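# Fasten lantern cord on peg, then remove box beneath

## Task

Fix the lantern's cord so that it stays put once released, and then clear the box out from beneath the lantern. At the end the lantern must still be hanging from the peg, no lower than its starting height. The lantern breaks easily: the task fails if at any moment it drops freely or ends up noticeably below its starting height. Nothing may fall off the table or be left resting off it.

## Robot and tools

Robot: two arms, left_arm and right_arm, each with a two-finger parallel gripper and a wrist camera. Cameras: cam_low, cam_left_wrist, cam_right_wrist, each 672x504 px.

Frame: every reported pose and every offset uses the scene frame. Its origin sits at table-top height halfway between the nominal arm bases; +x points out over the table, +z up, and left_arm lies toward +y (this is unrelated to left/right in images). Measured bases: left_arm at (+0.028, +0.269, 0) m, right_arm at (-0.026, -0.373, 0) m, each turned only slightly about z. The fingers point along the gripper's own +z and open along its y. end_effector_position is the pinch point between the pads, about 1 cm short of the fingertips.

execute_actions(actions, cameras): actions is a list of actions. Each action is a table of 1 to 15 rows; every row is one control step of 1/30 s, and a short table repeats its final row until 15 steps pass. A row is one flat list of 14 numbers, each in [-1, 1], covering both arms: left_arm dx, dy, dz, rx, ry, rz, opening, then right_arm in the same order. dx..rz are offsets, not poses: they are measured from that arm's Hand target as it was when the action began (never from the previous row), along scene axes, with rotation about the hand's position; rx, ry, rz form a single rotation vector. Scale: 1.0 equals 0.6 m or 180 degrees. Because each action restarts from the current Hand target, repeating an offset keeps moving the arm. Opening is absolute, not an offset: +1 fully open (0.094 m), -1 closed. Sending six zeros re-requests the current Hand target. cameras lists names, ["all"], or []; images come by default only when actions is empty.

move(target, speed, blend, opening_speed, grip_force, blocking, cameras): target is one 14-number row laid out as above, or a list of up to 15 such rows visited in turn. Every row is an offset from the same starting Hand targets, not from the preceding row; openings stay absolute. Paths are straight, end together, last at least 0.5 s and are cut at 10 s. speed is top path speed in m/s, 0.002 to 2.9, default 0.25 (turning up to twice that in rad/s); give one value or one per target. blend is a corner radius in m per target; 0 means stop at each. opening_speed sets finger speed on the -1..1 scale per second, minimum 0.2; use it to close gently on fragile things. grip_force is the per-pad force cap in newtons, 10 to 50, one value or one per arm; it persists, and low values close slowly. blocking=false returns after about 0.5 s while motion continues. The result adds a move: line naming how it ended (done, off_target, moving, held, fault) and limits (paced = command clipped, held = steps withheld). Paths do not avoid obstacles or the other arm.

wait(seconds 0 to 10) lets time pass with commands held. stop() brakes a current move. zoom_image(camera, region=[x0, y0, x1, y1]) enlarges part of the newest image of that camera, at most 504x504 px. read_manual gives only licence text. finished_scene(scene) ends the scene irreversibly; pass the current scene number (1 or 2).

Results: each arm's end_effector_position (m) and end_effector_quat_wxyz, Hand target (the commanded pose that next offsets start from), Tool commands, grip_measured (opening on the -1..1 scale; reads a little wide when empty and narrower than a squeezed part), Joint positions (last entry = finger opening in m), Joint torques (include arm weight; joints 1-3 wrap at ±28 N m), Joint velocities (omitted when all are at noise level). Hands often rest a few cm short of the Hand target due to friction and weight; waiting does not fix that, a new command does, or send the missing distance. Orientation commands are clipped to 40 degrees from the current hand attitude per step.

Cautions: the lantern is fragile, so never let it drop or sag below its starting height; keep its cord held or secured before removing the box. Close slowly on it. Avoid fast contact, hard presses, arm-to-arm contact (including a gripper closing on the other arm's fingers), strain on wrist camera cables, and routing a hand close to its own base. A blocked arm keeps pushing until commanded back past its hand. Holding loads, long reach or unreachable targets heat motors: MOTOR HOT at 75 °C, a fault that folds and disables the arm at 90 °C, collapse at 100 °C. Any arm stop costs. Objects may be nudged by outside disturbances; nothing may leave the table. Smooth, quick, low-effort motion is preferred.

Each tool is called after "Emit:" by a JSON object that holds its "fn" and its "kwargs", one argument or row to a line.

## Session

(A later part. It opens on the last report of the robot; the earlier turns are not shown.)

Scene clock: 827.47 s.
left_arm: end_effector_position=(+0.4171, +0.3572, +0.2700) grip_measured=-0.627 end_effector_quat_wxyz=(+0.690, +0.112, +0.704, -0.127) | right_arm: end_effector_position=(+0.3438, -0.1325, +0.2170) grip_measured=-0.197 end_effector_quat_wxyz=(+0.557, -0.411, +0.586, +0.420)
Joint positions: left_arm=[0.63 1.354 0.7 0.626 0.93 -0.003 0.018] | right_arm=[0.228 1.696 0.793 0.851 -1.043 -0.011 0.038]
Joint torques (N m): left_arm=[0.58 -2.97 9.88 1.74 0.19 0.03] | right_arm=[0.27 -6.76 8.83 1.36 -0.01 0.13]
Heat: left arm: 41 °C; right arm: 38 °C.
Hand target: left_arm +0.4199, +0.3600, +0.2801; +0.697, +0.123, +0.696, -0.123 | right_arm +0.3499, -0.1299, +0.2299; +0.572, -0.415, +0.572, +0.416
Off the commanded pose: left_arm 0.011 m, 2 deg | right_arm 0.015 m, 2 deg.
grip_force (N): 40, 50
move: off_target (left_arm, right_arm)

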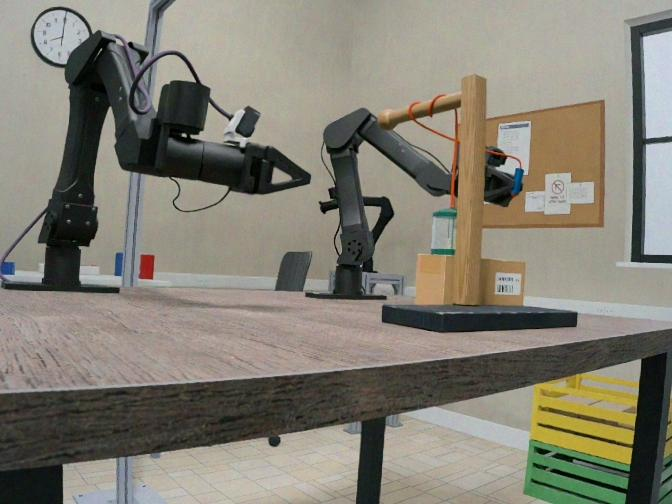

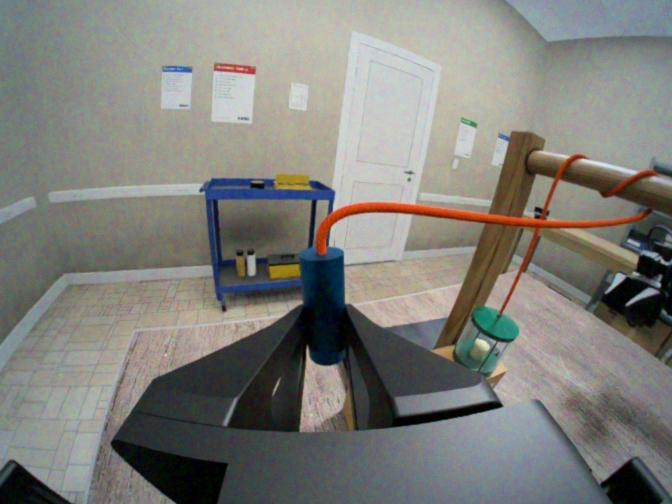

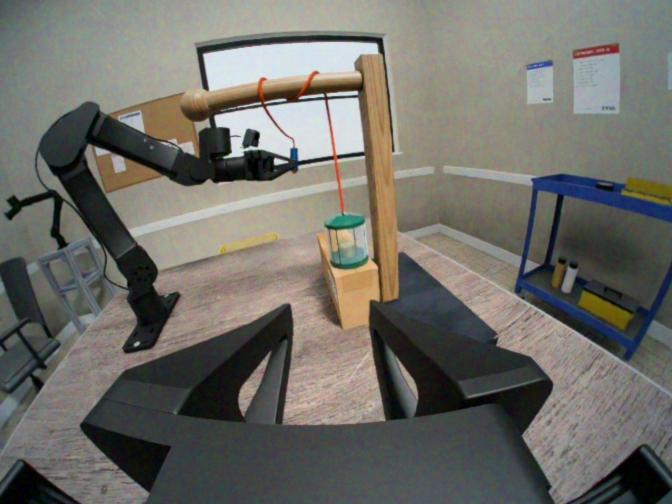

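Emit:
{"fn": "move", "kwargs": {
  "target": [0,0,0,0,0,0,-0.75,0.13,0.3067,0.0167,0,0,0,-0.4],
  "speed": 0.13,
  "cameras": ["cam_low","cam_right_wrist"]
}}

Scene clock: 873.40 s.
left_arm: end_effector_position=(+0.4171, +0.3572, +0.2700) grip_measured=-0.627 end_effector_quat_wxyz=(+0.690, +0.112, +0.704, -0.127) | right_arm: end_effector_position=(+0.4224, +0.0515, +0.2311) grip_measured=-0.397 end_effector_quat_wxyz=(+0.566, -0.419, +0.575, +0.416)
Joint positions: left_arm=[0.63 1.354 0.7 0.626 0.93 -0.003 0.018] | right_arm=[0.583 2.163 1.504 0.641 -0.695 -0.008 0.028]
Joint torques (N m): left_arm=[0.59 -2.93 9.98 1.73 0.2 0.05] | right_arm=[0.03 -11.63 10.14 1.2 0.04 0.12]
Heat: left arm: 41 °C; right arm: 39 °C.
Hand target: left_arm +0.4199, +0.3600, +0.2801; +0.697, +0.123, +0.696, -0.123 | right_arm +0.4278, +0.0542, +0.2401; +0.572, -0.415, +0.572, +0.416
Off the commanded pose: left_arm 0.011 m, 2 deg | right_arm 0.011 m, 1 deg.
grip_force (N): 40, 50
move: off_target (left_arm, right_arm)
Images, in order (width x height): cam_low 672x504, cam_right_wrist 672x504.

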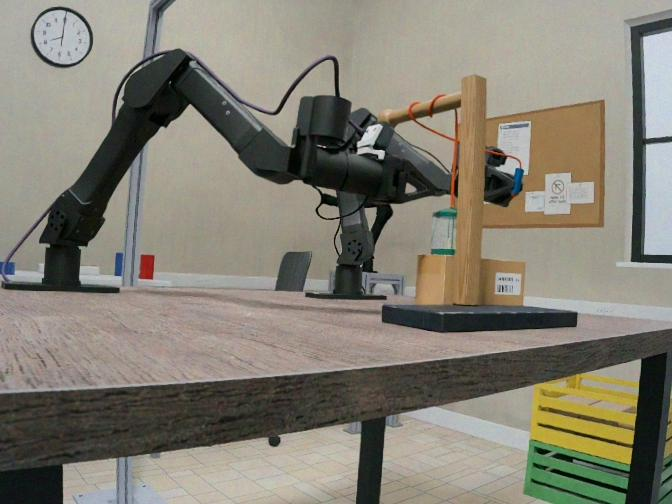

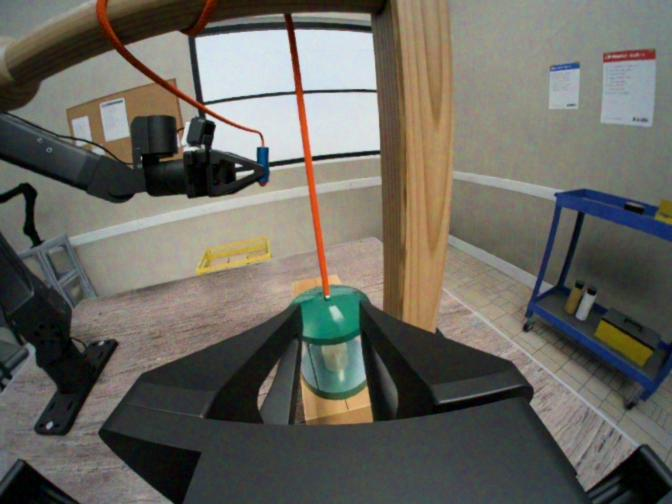

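Emit:
{"fn": "move", "kwargs": {
  "target": [0,0,0,0,0,0,-0.75,0.0333,0.12,0.0133,0,0,0,-0.5],
  "speed": 0.08,
  "cameras": ["cam_low","cam_right_wrist","cam_left_wrist"]
}}

Scene clock: 942.10 s.
left_arm: end_effector_position=(+0.4171, +0.3572, +0.2700) grip_measured=-0.627 end_effector_quat_wxyz=(+0.690, +0.112, +0.704, -0.127) | right_arm: end_effector_position=(+0.4449, +0.1225, +0.2390) grip_measured=-0.497 end_effector_quat_wxyz=(+0.566, -0.419, +0.577, +0.414)
Joint positions: left_arm=[0.63 1.354 0.7 0.626 0.93 -0.003 0.018] | right_arm=[0.675 2.382 1.913 0.449 -0.6 -0.008 0.024]
Joint torques (N m): left_arm=[0.64 -2.92 9.89 1.72 0.2 0.03] | right_arm=[0.23 -13.44 10.7 1.23 0.04 0.12]
Heat: left arm: 42 °C; right arm: 38 °C.
Hand target: left_arm +0.4199, +0.3600, +0.2801; +0.697, +0.123, +0.696, -0.123 | right_arm +0.4478, +0.1262, +0.2482; +0.572, -0.415, +0.572, +0.416
Off the commanded pose: left_arm 0.011 m, 2 deg | right_arm 0.010 m, 1 deg.
grip_force (N): 40, 50
move: off_target (left_arm)

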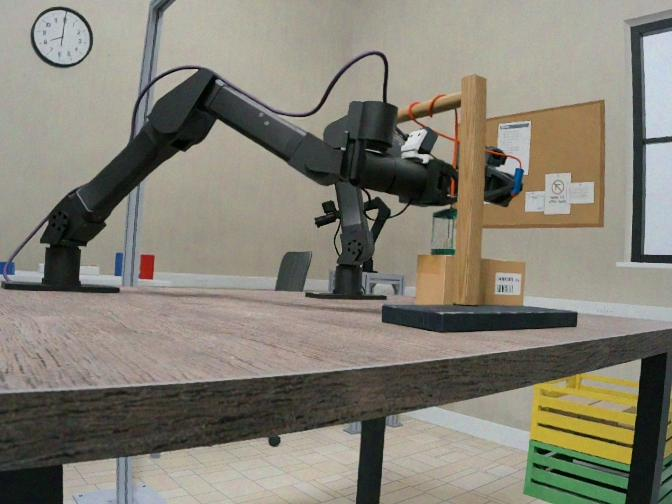

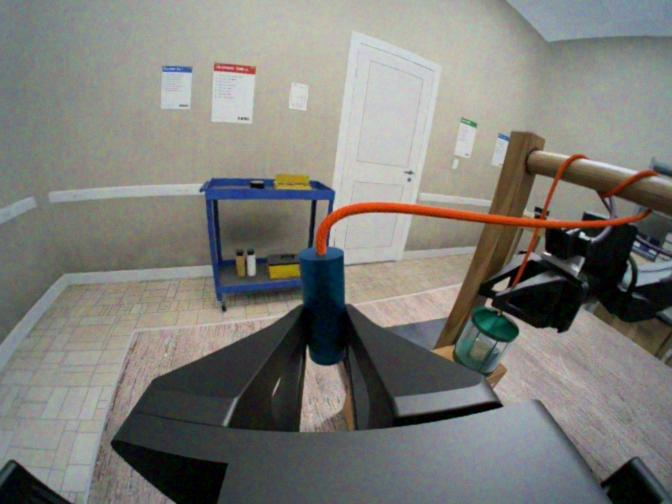

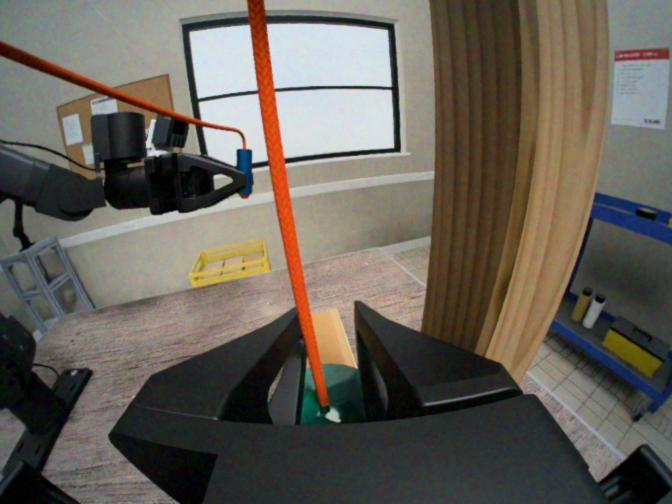

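Emit:
{"fn": "move", "kwargs": {
  "target": [0,0,0,0,0,0,-0.75,-0.004,0.006,0,0,0,0,-1.0],
  "speed": 0.05,
  "opening_speed": 0.6,
  "cameras": ["cam_low","cam_right_wrist"]
}}

Scene clock: 965.57 s.
left_arm: end_effector_position=(+0.4171, +0.3572, +0.2700) grip_measured=-0.627 end_effector_quat_wxyz=(+0.690, +0.112, +0.704, -0.127) | right_arm: end_effector_position=(+0.4423, +0.1256, +0.2387) grip_measured=-0.959 end_effector_quat_wxyz=(+0.565, -0.420, +0.577, +0.415)
Joint positions: left_arm=[0.63 1.354 0.7 0.626 0.93 -0.003 0.018] | right_arm=[0.682 2.382 1.913 0.448 -0.594 -0.008 0.002]
Joint torques (N m): left_arm=[0.54 -2.86 9.95 1.74 0.19 0.03] | right_arm=[0.27 -13.34 10.88 1.23 0.07 0.12]
Heat: left arm: 42 °C; right arm: 39 °C.
Hand target: left_arm +0.4199, +0.3600, +0.2801; +0.697, +0.123, +0.696, -0.123 | right_arm +0.4456, +0.1297, +0.2481; +0.572, -0.415, +0.572, +0.416
Off the commanded pose: left_arm 0.011 m, 2 deg | right_arm 0.011 m, 1 deg.
grip_force (N): 40, 50
move: off_target (left_arm, right_arm)
Images, in order (width x height): cam_low 672x504, cam_right_wrist 672x504.

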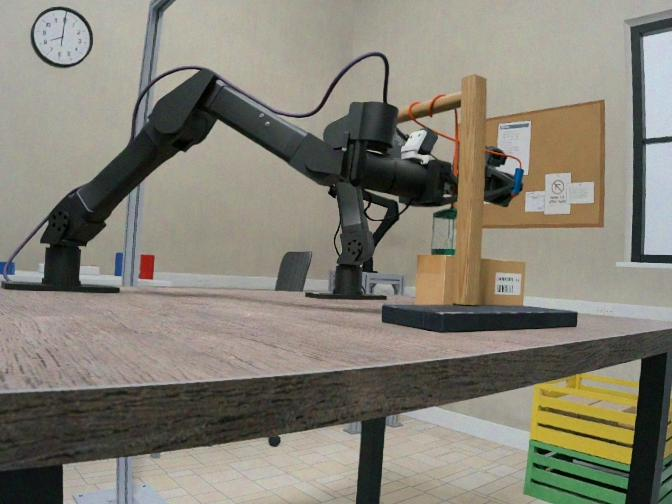

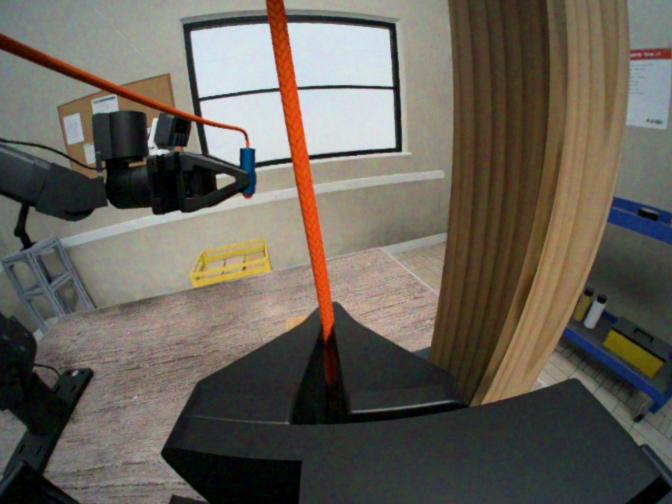

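Emit:
{"fn": "move", "kwargs": {
  "target": [0.0,0.0667,0,0,0,0,-0.75,0,0,0.05,0,0,0,-1.0],
  "speed": 0.05,
  "cameras": ["cam_low","cam_right_wrist","cam_left_wrist"]
}}

Scene clock: 986.73 s.
left_arm: end_effector_position=(+0.4160, +0.3866, +0.2734) grip_measured=-0.627 end_effector_quat_wxyz=(+0.690, +0.129, +0.698, -0.139) | right_arm: end_effector_position=(+0.4446, +0.1268, +0.2397) grip_measured=-0.960 end_effector_quat_wxyz=(+0.544, -0.419, +0.598, +0.413)
Joint positions: left_arm=[0.733 1.448 0.781 0.651 1.074 -0.002 0.018] | right_arm=[0.682 2.382 1.971 0.33 -0.591 -0.008 0.002]
Joint torques (N m): left_arm=[1.48 -3.18 9.87 1.57 -0.16 0.01] | right_arm=[0.24 -15.88 11.51 1.46 0.01 0.12]
Heat: left arm: 42 °C; right arm: 40 °C.
Hand target: left_arm +0.4199, +0.4000, +0.2800; +0.697, +0.123, +0.696, -0.123 | right_arm +0.4455, +0.1297, +0.2781; +0.572, -0.415, +0.572, +0.416
Off the commanded pose: left_arm 0.015 m, 2 deg | right_arm 0.039 m, 4 deg.
grip_force (N): 40, 50
move: off_target (left_arm, right_arm)

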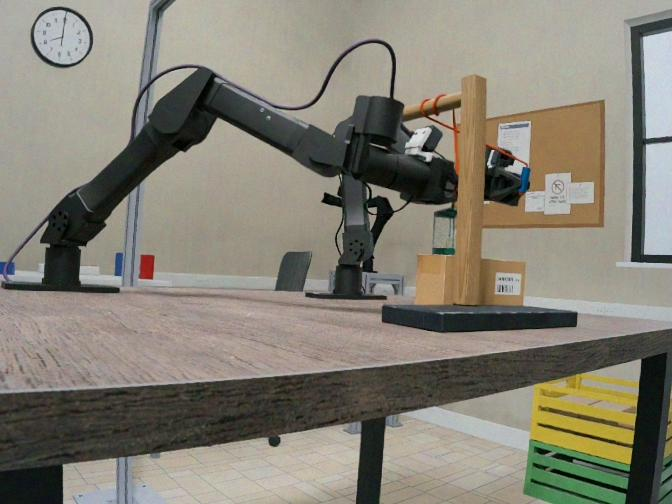

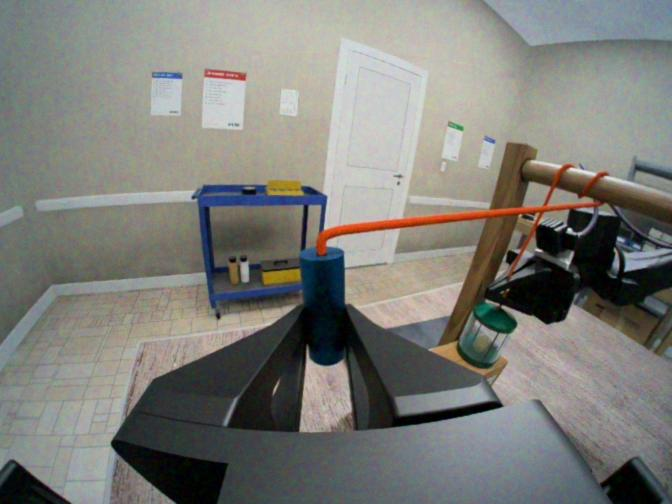

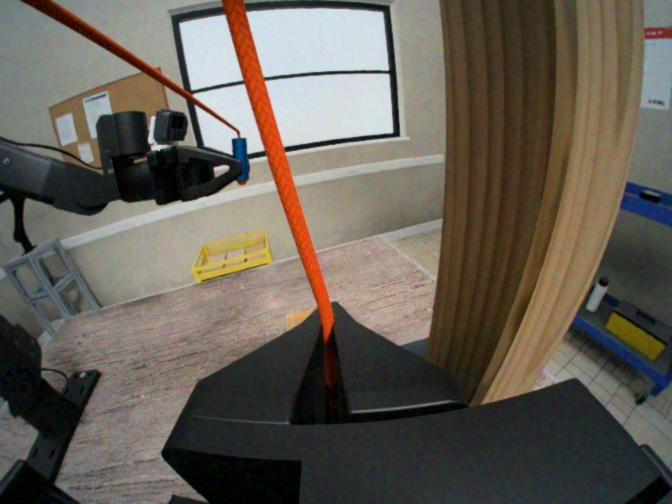

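Emit:
{"fn": "move", "kwargs": {
  "target": [0,0,0,0,0,0,-0.75,0,0,0.0417,0,0,0,-1.0],
  "speed": 0.05,
  "cameras": ["cam_low"]
}}

Emit:
{"fn": "zoom_image", "kwargs": {
  "camera": "cam_low",
  "region": [380, 60, 560, 320]
}}

Scene clock: 996.53 s.
left_arm: end_effector_position=(+0.4152, +0.3908, +0.2734) grip_measured=-0.627 end_effector_quat_wxyz=(+0.691, +0.124, +0.699, -0.135) | right_arm: end_effector_position=(+0.4465, +0.1277, +0.2502) grip_measured=-0.960 end_effector_quat_wxyz=(+0.533, -0.418, +0.610, +0.411)
Joint positions: left_arm=[0.742 1.448 0.781 0.651 1.071 -0.002 0.018] | right_arm=[0.682 2.382 2.041 0.228 -0.588 -0.008 0.002]
Joint torques (N m): left_arm=[0.73 -3.12 9.88 1.58 -0.05 0.01] | right_arm=[0.23 -17.14 11.88 1.59 -0.03 0.12]
Heat: left arm: 41 °C; right arm: 40 °C.
Hand target: left_arm +0.4199, +0.4001, +0.2800; +0.697, +0.123, +0.696, -0.123 | right_arm +0.4455, +0.1297, +0.3032; +0.572, -0.415, +0.572, +0.416
Off the commanded pose: left_arm 0.012 m, 2 deg | right_arm 0.053 m, 6 deg.
grip_force (N): 40, 50
move: off_target (left_arm, right_arm)
Images, in order (width x height): cam_low 672x504.

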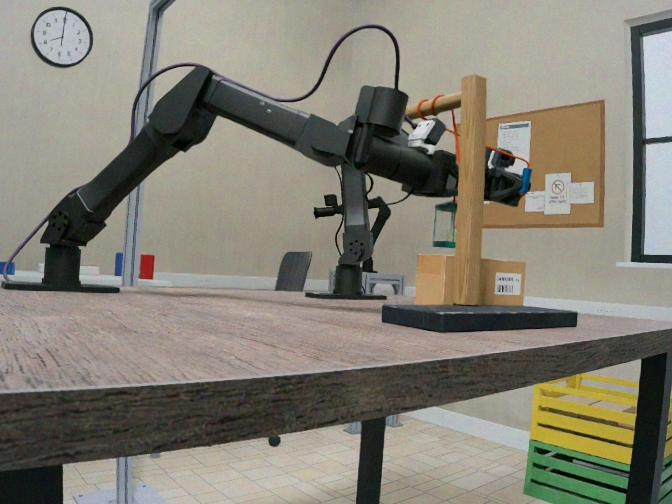

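Scaled by 1.938 from the camera's 672x504 image, which has a finer 960x720 frame.

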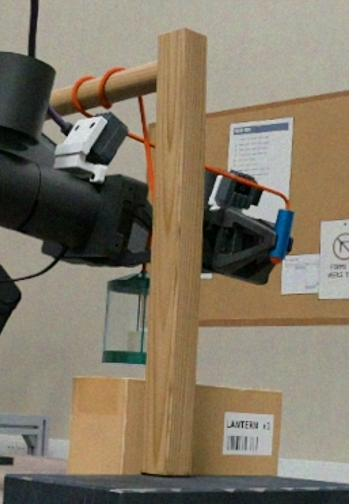

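Emit:
{"fn": "move", "kwargs": {
  "target": [0,0.05,0,0,0,0,-0.75,0,0,0.0333,0,0,0,-1.0],
  "speed": 0.04,
  "cameras": ["cam_low","cam_right_wrist","cam_left_wrist"]
}}

Scene clock: 1004.70 s.
left_arm: end_effector_position=(+0.4168, +0.4210, +0.2738) grip_measured=-0.627 end_effector_quat_wxyz=(+0.692, +0.122, +0.699, -0.133) | right_arm: end_effector_position=(+0.4477, +0.1285, +0.2730) grip_measured=-0.960 end_effector_quat_wxyz=(+0.536, -0.418, +0.607, +0.411)
Joint positions: left_arm=[0.811 1.53 0.855 0.657 1.135 -0.002 0.018] | right_arm=[0.682 2.382 2.125 0.151 -0.588 -0.008 0.002]
Joint torques (N m): left_arm=[0.87 -3.9 9.8 1.54 0.03 -0.01] | right_arm=[0.24 -16.87 12 1.55 -0.03 0.12]
Heat: left arm: 40 °C; right arm: 41 °C.
Hand target: left_arm +0.4199, +0.4301, +0.2800; +0.697, +0.123, +0.696, -0.123 | right_arm +0.4456, +0.1297, +0.3232; +0.573, -0.415, +0.572, +0.416
Off the commanded pose: left_arm 0.011 m, 1 deg | right_arm 0.050 m, 6 deg.
grip_force (N): 40, 50
move: off_target (left_arm, right_arm)

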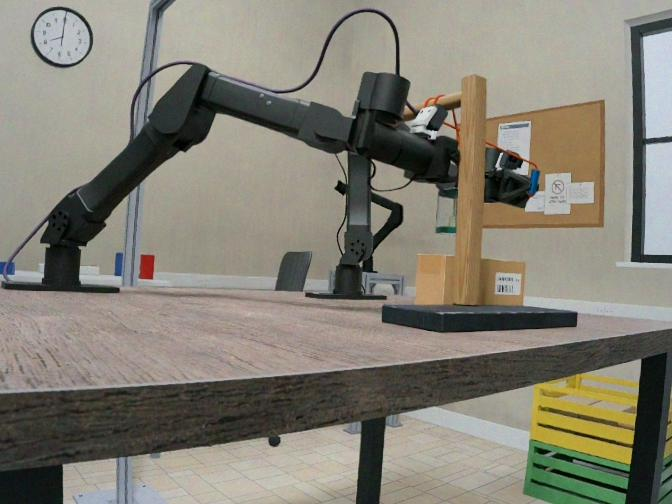

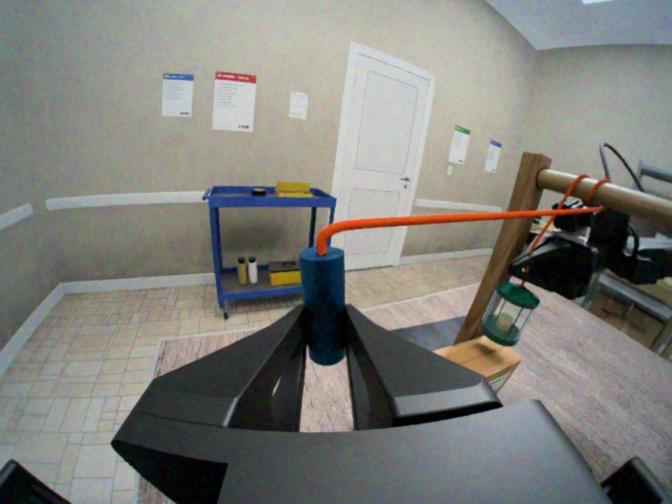

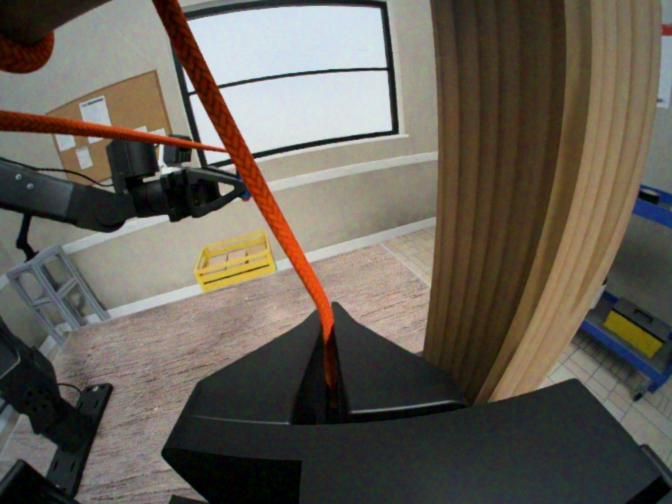

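Emit:
{"fn": "move", "kwargs": {
  "target": [0,0.0333,0,0,0,0,-0.75,0,0,0.0233,0,0,0,-1.0],
  "speed": 0.04,
  "cameras": ["cam_low","cam_left_wrist"]
}}

Emit:
{"fn": "zoom_image", "kwargs": {
  "camera": "cam_low",
  "region": [380, 60, 560, 320]
}}

Scene clock: 1097.13 s.
left_arm: end_effector_position=(+0.4164, +0.4397, +0.2750) grip_measured=-0.627 end_effector_quat_wxyz=(+0.693, +0.126, +0.698, -0.134) | right_arm: end_effector_position=(+0.4475, +0.1284, +0.2928) grip_measured=-0.960 end_effector_quat_wxyz=(+0.539, -0.418, +0.605, +0.411)
Joint positions: left_arm=[0.856 1.583 0.91 0.661 1.186 -0.002 0.018] | right_arm=[0.682 2.382 2.197 0.087 -0.588 -0.007 0.002]
Joint torques (N m): left_arm=[0.83 -4.26 9.76 1.49 -0.06 -0.01] | right_arm=[0.23 -16.08 12.07 1.56 -0.03 0.11]
Heat: left arm: 40 °C; right arm: 44 °C.
Hand target: left_arm +0.4199, +0.4500, +0.2801; +0.697, +0.123, +0.696, -0.123 | right_arm +0.4455, +0.1297, +0.3370; +0.572, -0.415, +0.572, +0.416
Off the commanded pose: left_arm 0.012 m, 1 deg | right_arm 0.044 m, 5 deg.
grip_force (N): 40, 50
move: off_target (left_arm, right_arm)
Images, in order (width x height): cam_low 672x504, cam_left_wrist 672x504.

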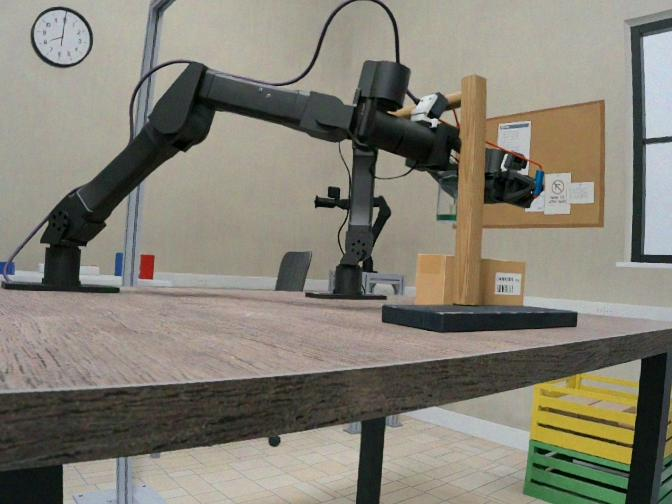

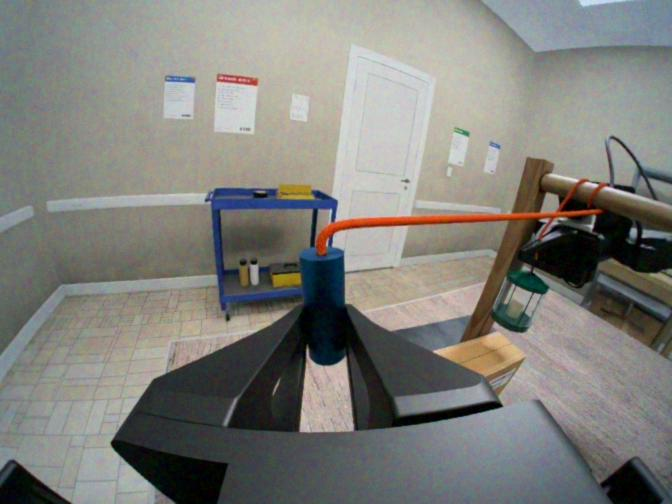

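Scaled by 1.938 from the camera's 672x504 image, which has a finer 960x720 frame.

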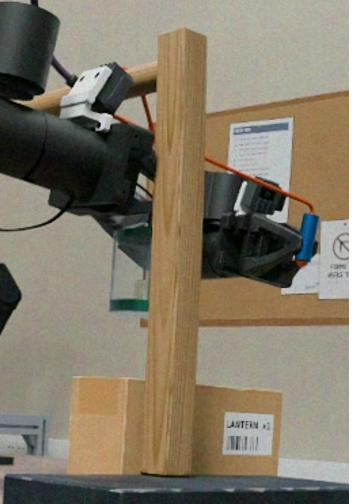

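Emit:
{"fn": "zoom_image", "kwargs": {
  "camera": "cam_left_wrist",
  "region": [480, 130, 672, 340]
}}

Scaled by 2.400 from the camera's 672x504 image, which has a finer 960x720 frame.

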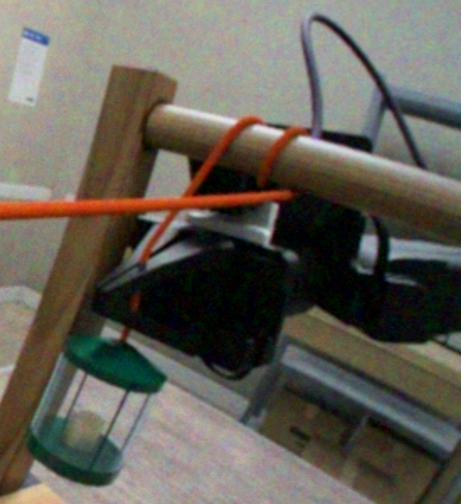

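Emit:
{"fn": "move", "kwargs": {
  "target": [
    [-0.1,-0.25,0.1333,0,0,-0.0111,-0.75,0,0,0,0,0,0,-1.0],
    [-0.125,-0.35,0.325,0,0,0,-0.75,0,0,0,0,0,0,-1.0],
    [-0.1333,-0.5833,0.3417,0,0,0.0556,-0.75,0,0,0,0,0,0,-1.0],
    [-0.1583,-0.7167,0.3167,0,0,0.1389,-0.75,0,0,0,0,0,0,-1.0]
  ],
  "speed": 0.14,
  "blend": [0.04,0.04,0.03,0],
  "cameras": ["cam_low","cam_left_wrist","cam_right_wrist"]
}}

Scene clock: 1125.80 s.
left_arm: end_effector_position=(+0.3259, +0.0181, +0.4600) grip_measured=-0.627 end_effector_quat_wxyz=(+0.702, -0.015, +0.711, +0.033) | right_arm: end_effector_position=(+0.4475, +0.1283, +0.2912) grip_measured=-0.960 end_effector_quat_wxyz=(+0.536, -0.418, +0.607, +0.411)
Joint positions: left_arm=[-1.114 1.421 1.522 -0.133 -1.221 -0.004 0.018] | right_arm=[0.682 2.382 2.197 0.08 -0.587 -0.007 0.002]
Joint torques (N m): left_arm=[-0.44 -3.58 9.73 1.65 -0.2 0.09] | right_arm=[0.21 -16.23 11.75 1.63 -0.04 0.11]
Heat: left arm: 40 °C; right arm: 44 °C.
Hand target: left_arm +0.3249, +0.0201, +0.4701; +0.707, -0.030, +0.706, +0.031 | right_arm +0.4456, +0.1297, +0.3370; +0.572, -0.415, +0.572, +0.416
Off the commanded pose: left_arm 0.010 m, 2 deg | right_arm 0.046 m, 6 deg.
grip_force (N): 40, 50
move: off_target (right_arm)

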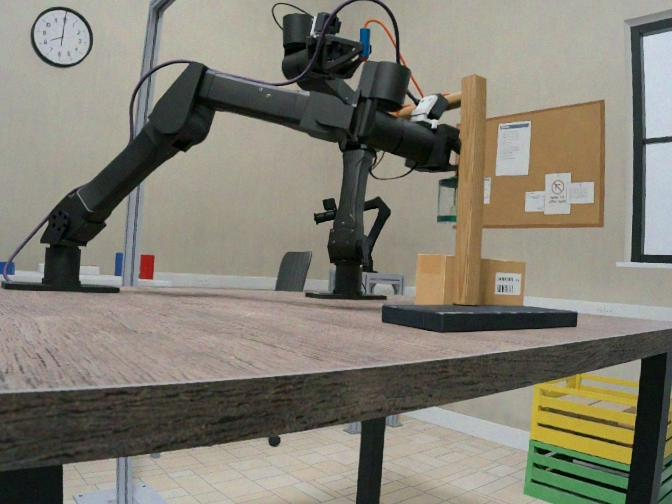

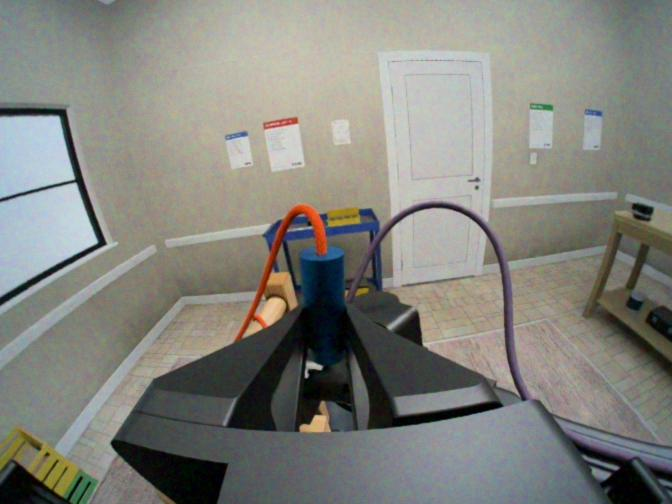

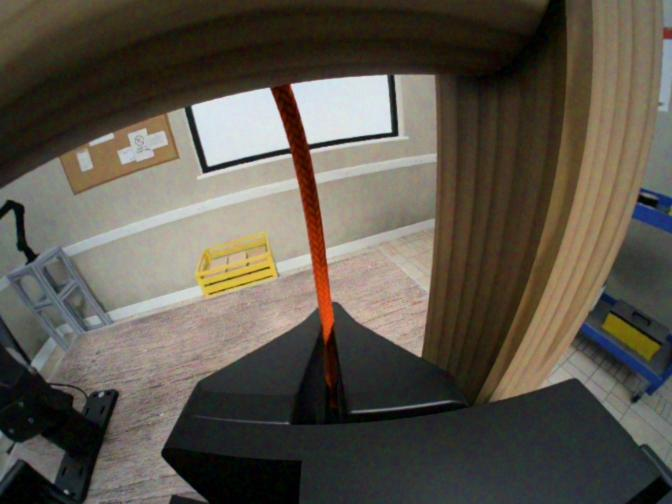

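Emit:
{"fn": "move", "kwargs": {
  "target": [
    [-0.05,0,-0.1833,0,0,0.0167,-0.75,0,0,0,0,0,0,-1.0],
    [-0.075,0,-0.5,0,0,-0.0056,-0.75,0,0,0,0,0,0,-1.0]
  ],
  "speed": 0.14,
  "blend": [0.04,0],
  "cameras": ["cam_low","cam_left_wrist","cam_right_wrist"]
}}

Scene clock: 1169.03 s.
left_arm: end_effector_position=(+0.2822, +0.0198, +0.1767) grip_measured=-0.627 end_effector_quat_wxyz=(+0.708, -0.033, +0.706, +0.016) | right_arm: end_effector_position=(+0.4475, +0.1283, +0.2912) grip_measured=-0.960 end_effector_quat_wxyz=(+0.536, -0.418, +0.607, +0.411)
Joint positions: left_arm=[-1.259 1.702 0.515 1.198 -1.368 -0.014 0.018] | right_arm=[0.682 2.382 2.197 0.08 -0.587 -0.007 0.002]
Joint torques (N m): left_arm=[-0.7 -3.66 4.3 1.45 -0.03 0.1] | right_arm=[0.23 -16.23 11.74 1.63 -0.04 0.11]
Heat: left arm: 39 °C; right arm: 45 °C.
Hand target: left_arm +0.2799, +0.0200, +0.1701; +0.707, -0.024, +0.706, +0.024 | right_arm +0.4456, +0.1297, +0.3371; +0.572, -0.415, +0.572, +0.416
Off the commanded pose: left_arm 0.007 m, 1 deg | right_arm 0.046 m, 6 deg.
grip_force (N): 40, 50
move: off_target (right_arm)

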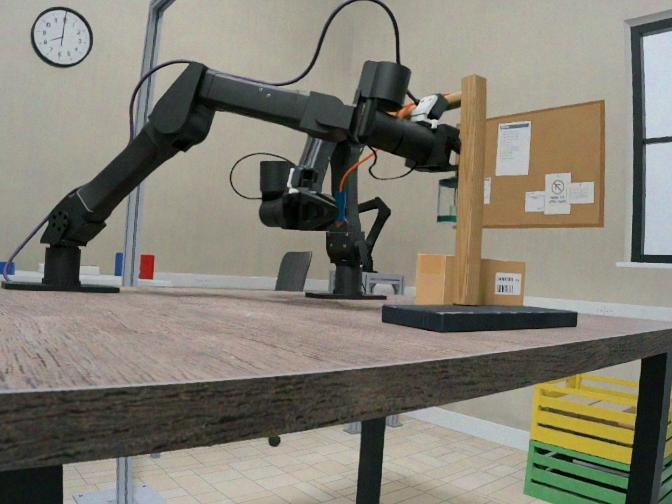

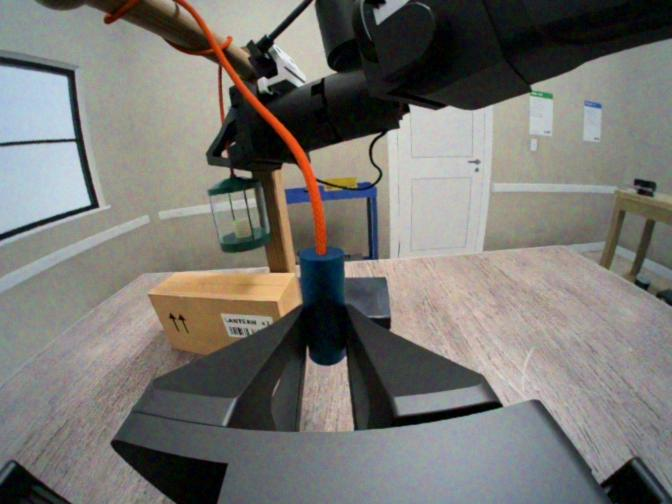

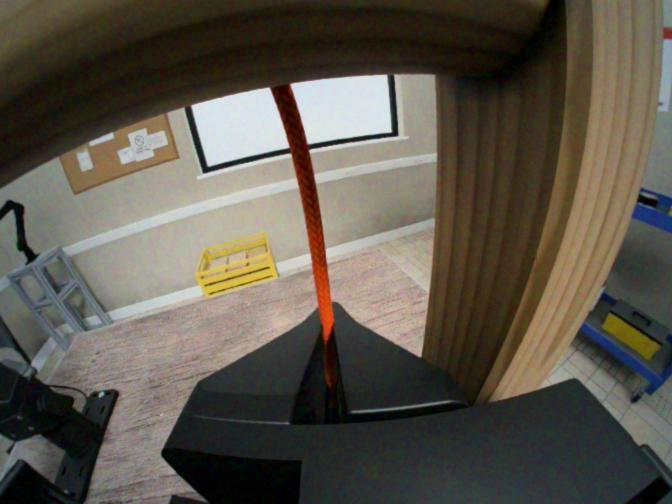

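Emit:
{"fn": "zoom_image", "kwargs": {
  "camera": "cam_left_wrist",
  "region": [40, 0, 340, 260]
}}

Emit:
{"fn": "zoom_image", "kwargs": {
  "camera": "cam_low",
  "region": [320, 60, 500, 250]
}}

Scaled by 1.680 from the camera's 672x504 image, which has a finer 960x720 frame.

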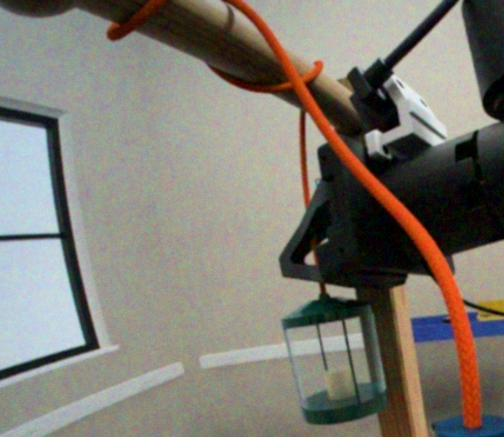

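Scaled by 2.653 from the camera's 672x504 image, which has a finer 960x720 frame.

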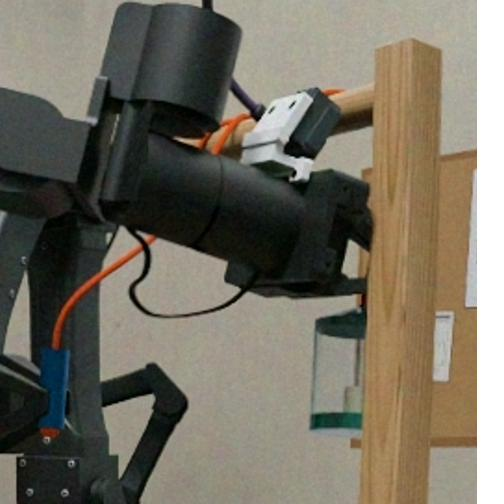

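Emit:
{"fn": "move", "kwargs": {
  "target": [
    [0.0502,0.1167,-0.0083,0,0,-0.0667,-0.75,0,0,0,0,0,0,-1.0],
    [0.1002,0.2333,0.05,0,0,-0.1444,-0.75,0,0,0,0,0,0,-1.0],
    [0.1085,0.4,0.1333,0,0,-0.1611,-0.75,0,0,0,0,0,0,-1.0],
    [0.25,0.4833,0.1833,0,0,-0.1333,-0.75,0,0,0,0,0,0,-1.0]
  ],
  "speed": 0.12,
  "blend": [0.03,0.03,0.03,0],
  "cameras": ["cam_low","cam_left_wrist","cam_right_wrist"]
}}

Emit:
{"fn": "zoom_image", "kwargs": {
  "camera": "cam_left_wrist",
  "region": [460, 100, 672, 340]
}}

Scene clock: 1250.90 s.
left_arm: end_effector_position=(+0.4228, +0.2999, +0.2724) grip_measured=-0.627 end_effector_quat_wxyz=(+0.690, +0.134, +0.698, -0.138) | right_arm: end_effector_position=(+0.4475, +0.1283, +0.2912) grip_measured=-0.960 end_effector_quat_wxyz=(+0.536, -0.418, +0.607, +0.411)
Joint positions: left_arm=[0.444 1.282 0.65 0.617 0.791 0.003 0.018] | right_arm=[0.682 2.382 2.197 0.08 -0.587 -0.007 0.002]
Joint torques (N m): left_arm=[0.73 -2.26 9.92 1.73 -0.21 -0.02] | right_arm=[0.23 -16.24 11.74 1.64 -0.04 0.11]
Heat: left arm: 39 °C; right arm: 45 °C.
Hand target: left_arm +0.4299, +0.3100, +0.2800; +0.697, +0.123, +0.696, -0.123 | right_arm +0.4456, +0.1297, +0.3371; +0.572, -0.415, +0.572, +0.416
Off the commanded pose: left_arm 0.015 m, 2 deg | right_arm 0.046 m, 6 deg.
grip_force (N): 40, 50
move: off_target (left_arm, right_arm)

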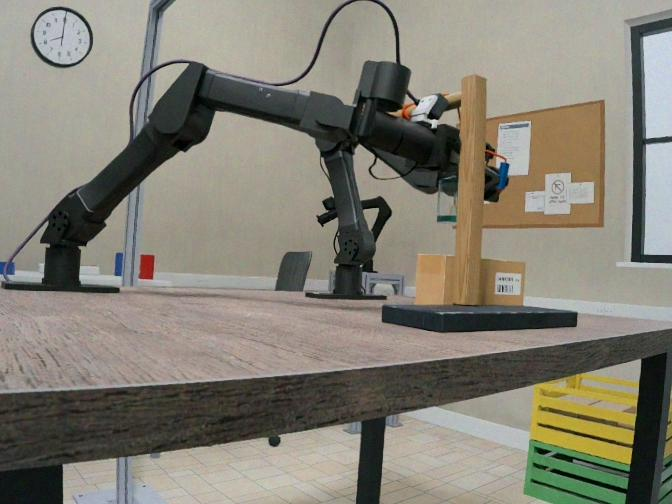

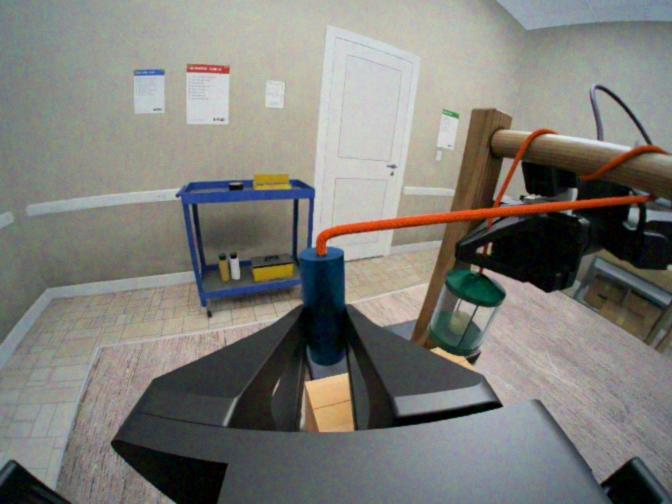

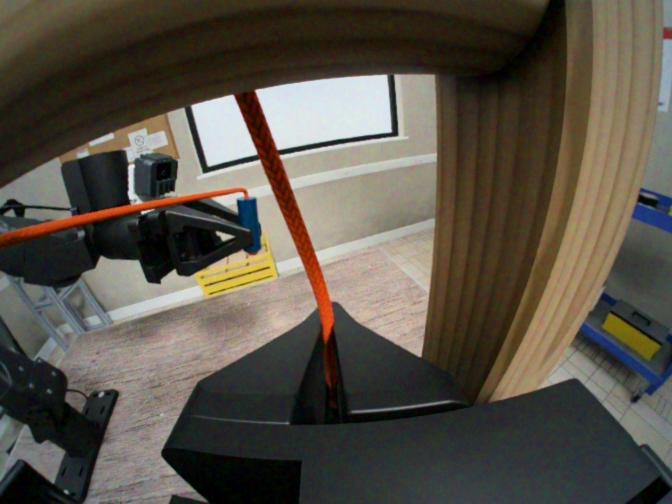

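Scaled by 2.100 from the camera's 672x504 image, which has a finer 960x720 frame.

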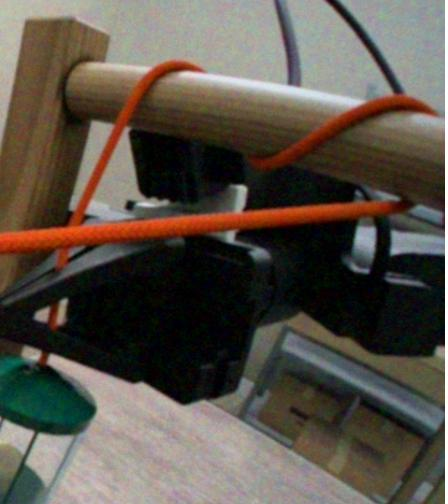

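Emit:
{"fn": "move", "kwargs": {
  "target": [0,0,0,0,0,-0.1944,-0.75,0,0,0,0,0,0,-1.0],
  "speed": 0.25,
  "cameras": ["cam_left_wrist"]
}}

Emit:
{"fn": "zoom_image", "kwargs": {
  "camera": "cam_left_wrist",
  "region": [300, 60, 600, 300]
}}

Scene clock: 1266.43 s.
left_arm: end_effector_position=(+0.4267, +0.3035, +0.2777) grip_measured=-0.627 end_effector_quat_wxyz=(+0.627, +0.326, +0.628, -0.326) | right_arm: end_effector_position=(+0.4475, +0.1283, +0.2912) grip_measured=-0.960 end_effector_quat_wxyz=(+0.536, -0.418, +0.607, +0.411)
Joint positions: left_arm=[0.589 1.67 1.007 0.66 1.508 0.002 0.018] | right_arm=[0.682 2.382 2.197 0.08 -0.587 -0.007 0.002]
Joint torques (N m): left_arm=[0.95 -4.68 9.54 1.24 0.17 -0.1] | right_arm=[0.21 -16.23 11.75 1.64 -0.04 0.11]
Heat: left arm: 41 °C; right arm: 45 °C.
Hand target: left_arm +0.4299, +0.3100, +0.2800; +0.628, +0.327, +0.626, -0.327 | right_arm +0.4456, +0.1297, +0.3371; +0.572, -0.415, +0.572, +0.416
Off the commanded pose: left_arm 0.008 m, 0 deg | right_arm 0.046 m, 6 deg.
grip_force (N): 40, 50
move: off_target (right_arm)
Images, in order (width x height): cam_left_wrist 672x504.

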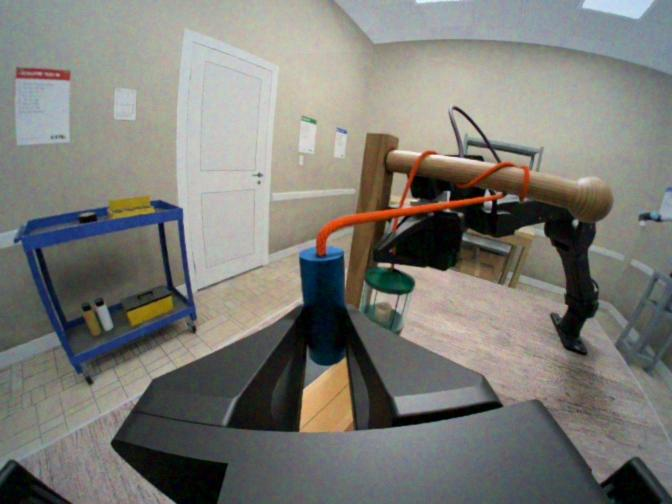

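Scaled by 1.680 from the camera's 672x504 image, which has a finer 960x720 frame.

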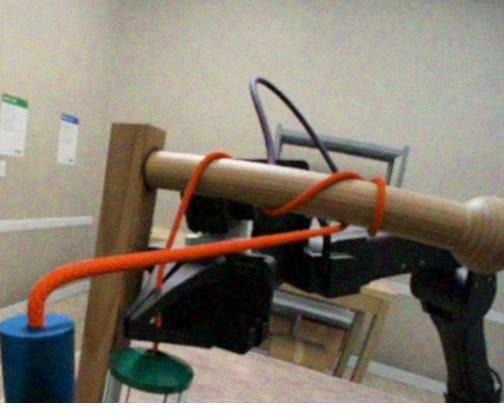

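Emit:
{"fn": "move", "kwargs": {
  "target": [-0.1667,0.0333,0.0167,0,0,0.0556,-0.75,0,0,0,0,0,0,-1.0],
  "speed": 0.1,
  "cameras": ["cam_left_wrist"]
}}

Emit:
{"fn": "zoom_image", "kwargs": {
  "camera": "cam_left_wrist",
  "region": [372, 40, 672, 280]
}}

Scene clock: 1317.90 s.
left_arm: end_effector_position=(+0.3342, +0.3257, +0.2914) grip_measured=-0.627 end_effector_quat_wxyz=(+0.661, +0.270, +0.653, -0.253) | right_arm: end_effector_position=(+0.4475, +0.1283, +0.2912) grip_measured=-0.960 end_effector_quat_wxyz=(+0.536, -0.418, +0.607, +0.411)
Joint positions: left_arm=[0.836 1.28 0.694 0.661 1.555 -0.048 0.018] | right_arm=[0.682 2.382 2.197 0.08 -0.587 -0.007 0.002]
Joint torques (N m): left_arm=[1.78 -3.99 6.15 1.06 -0.01 -0.12] | right_arm=[0.21 -16.23 11.74 1.63 -0.04 0.12]
Heat: left arm: 41 °C; right arm: 46 °C.
Hand target: left_arm +0.3299, +0.3300, +0.2901; +0.654, +0.271, +0.653, -0.271 | right_arm +0.4456, +0.1297, +0.3371; +0.572, -0.415, +0.572, +0.416
Off the commanded pose: left_arm 0.006 m, 2 deg | right_arm 0.046 m, 6 deg.
joint sent to its limit (left arm) — joint 5 (wrist yaw), upper limit. The joint targets are off in orientation, not in position.
grip_force (N): 40, 50
move: off_target (right_arm)
Images, in order (width x height): cam_left_wrist 672x504.

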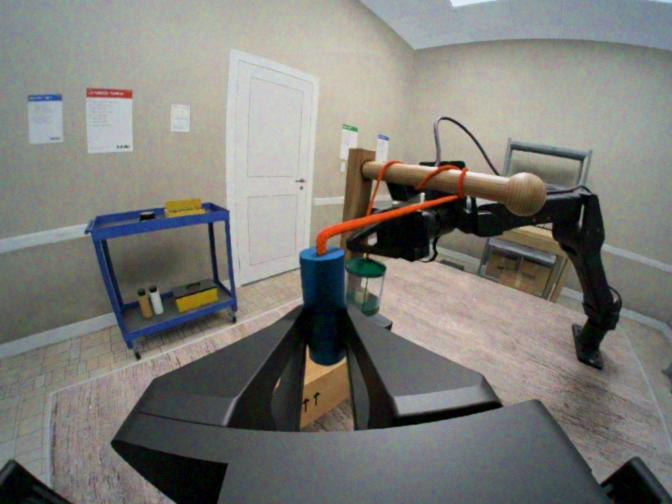

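Scaled by 1.680 from the camera's 672x504 image, which has a finer 960x720 frame.

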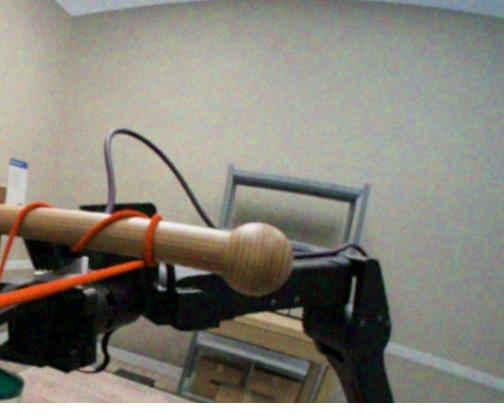

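Emit:
{"fn": "zoom_image", "kwargs": {
  "camera": "cam_left_wrist",
  "region": [400, 150, 500, 230]
}}

Scaled by 5.040 from the camera's 672x504 image, which has a finer 960x720 frame.

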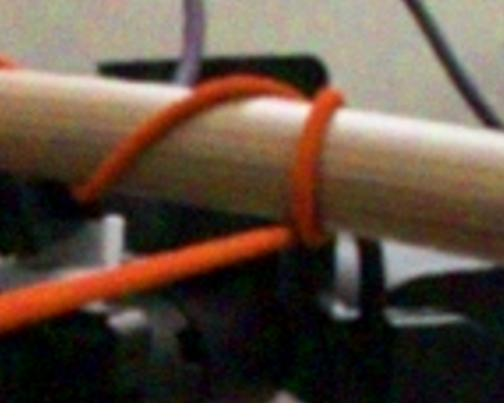

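Emit:
{"fn": "move", "kwargs": {
  "target": [-0.075,0.0167,0,0,0,0.1278,-0.75,0,0,0,0,0,0,-1.0],
  "speed": 0.1,
  "cameras": ["cam_left_wrist"]
}}

Emit:
{"fn": "zoom_image", "kwargs": {
  "camera": "cam_left_wrist",
  "region": [420, 100, 640, 260]
}}

Scene clock: 1344.70 s.
left_arm: end_effector_position=(+0.2784, +0.3187, +0.2909) grip_measured=-0.627 end_effector_quat_wxyz=(+0.691, +0.188, +0.678, -0.165) | right_arm: end_effector_position=(+0.4475, +0.1283, +0.2912) grip_measured=-0.960 end_effector_quat_wxyz=(+0.536, -0.418, +0.607, +0.411)
Joint positions: left_arm=[1.009 0.847 0.469 0.483 1.474 -0.068 0.018] | right_arm=[0.682 2.382 2.197 0.08 -0.587 -0.007 0.002]
Joint torques (N m): left_arm=[2.54 -0.36 7.15 0.92 -0.82 -0.06] | right_arm=[0.23 -16.21 11.74 1.64 -0.04 0.12]
Heat: left arm: 39 °C; right arm: 46 °C.
Hand target: left_arm +0.2849, +0.3400, +0.2901; +0.695, +0.135, +0.694, -0.135 | right_arm +0.4456, +0.1297, +0.3371; +0.572, -0.415, +0.572, +0.416
Off the commanded pose: left_arm 0.022 m, 7 deg | right_arm 0.046 m, 6 deg.
grip_force (N): 40, 50
move: off_target (left_arm, right_arm)
Images, in order (width x height): cam_left_wrist 672x504.

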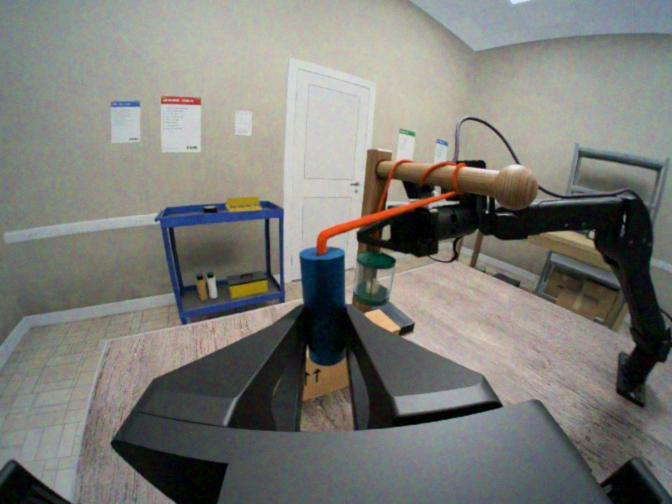

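Scaled by 2.291 from the camera's 672x504 image, which has a finer 960x720 frame.

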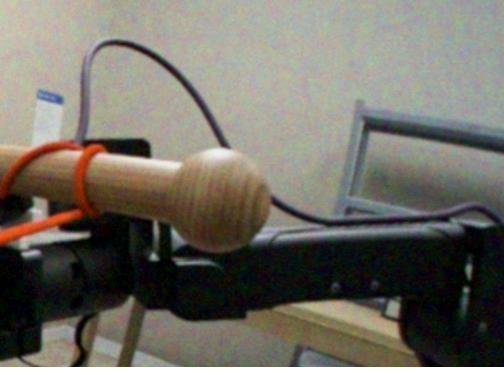

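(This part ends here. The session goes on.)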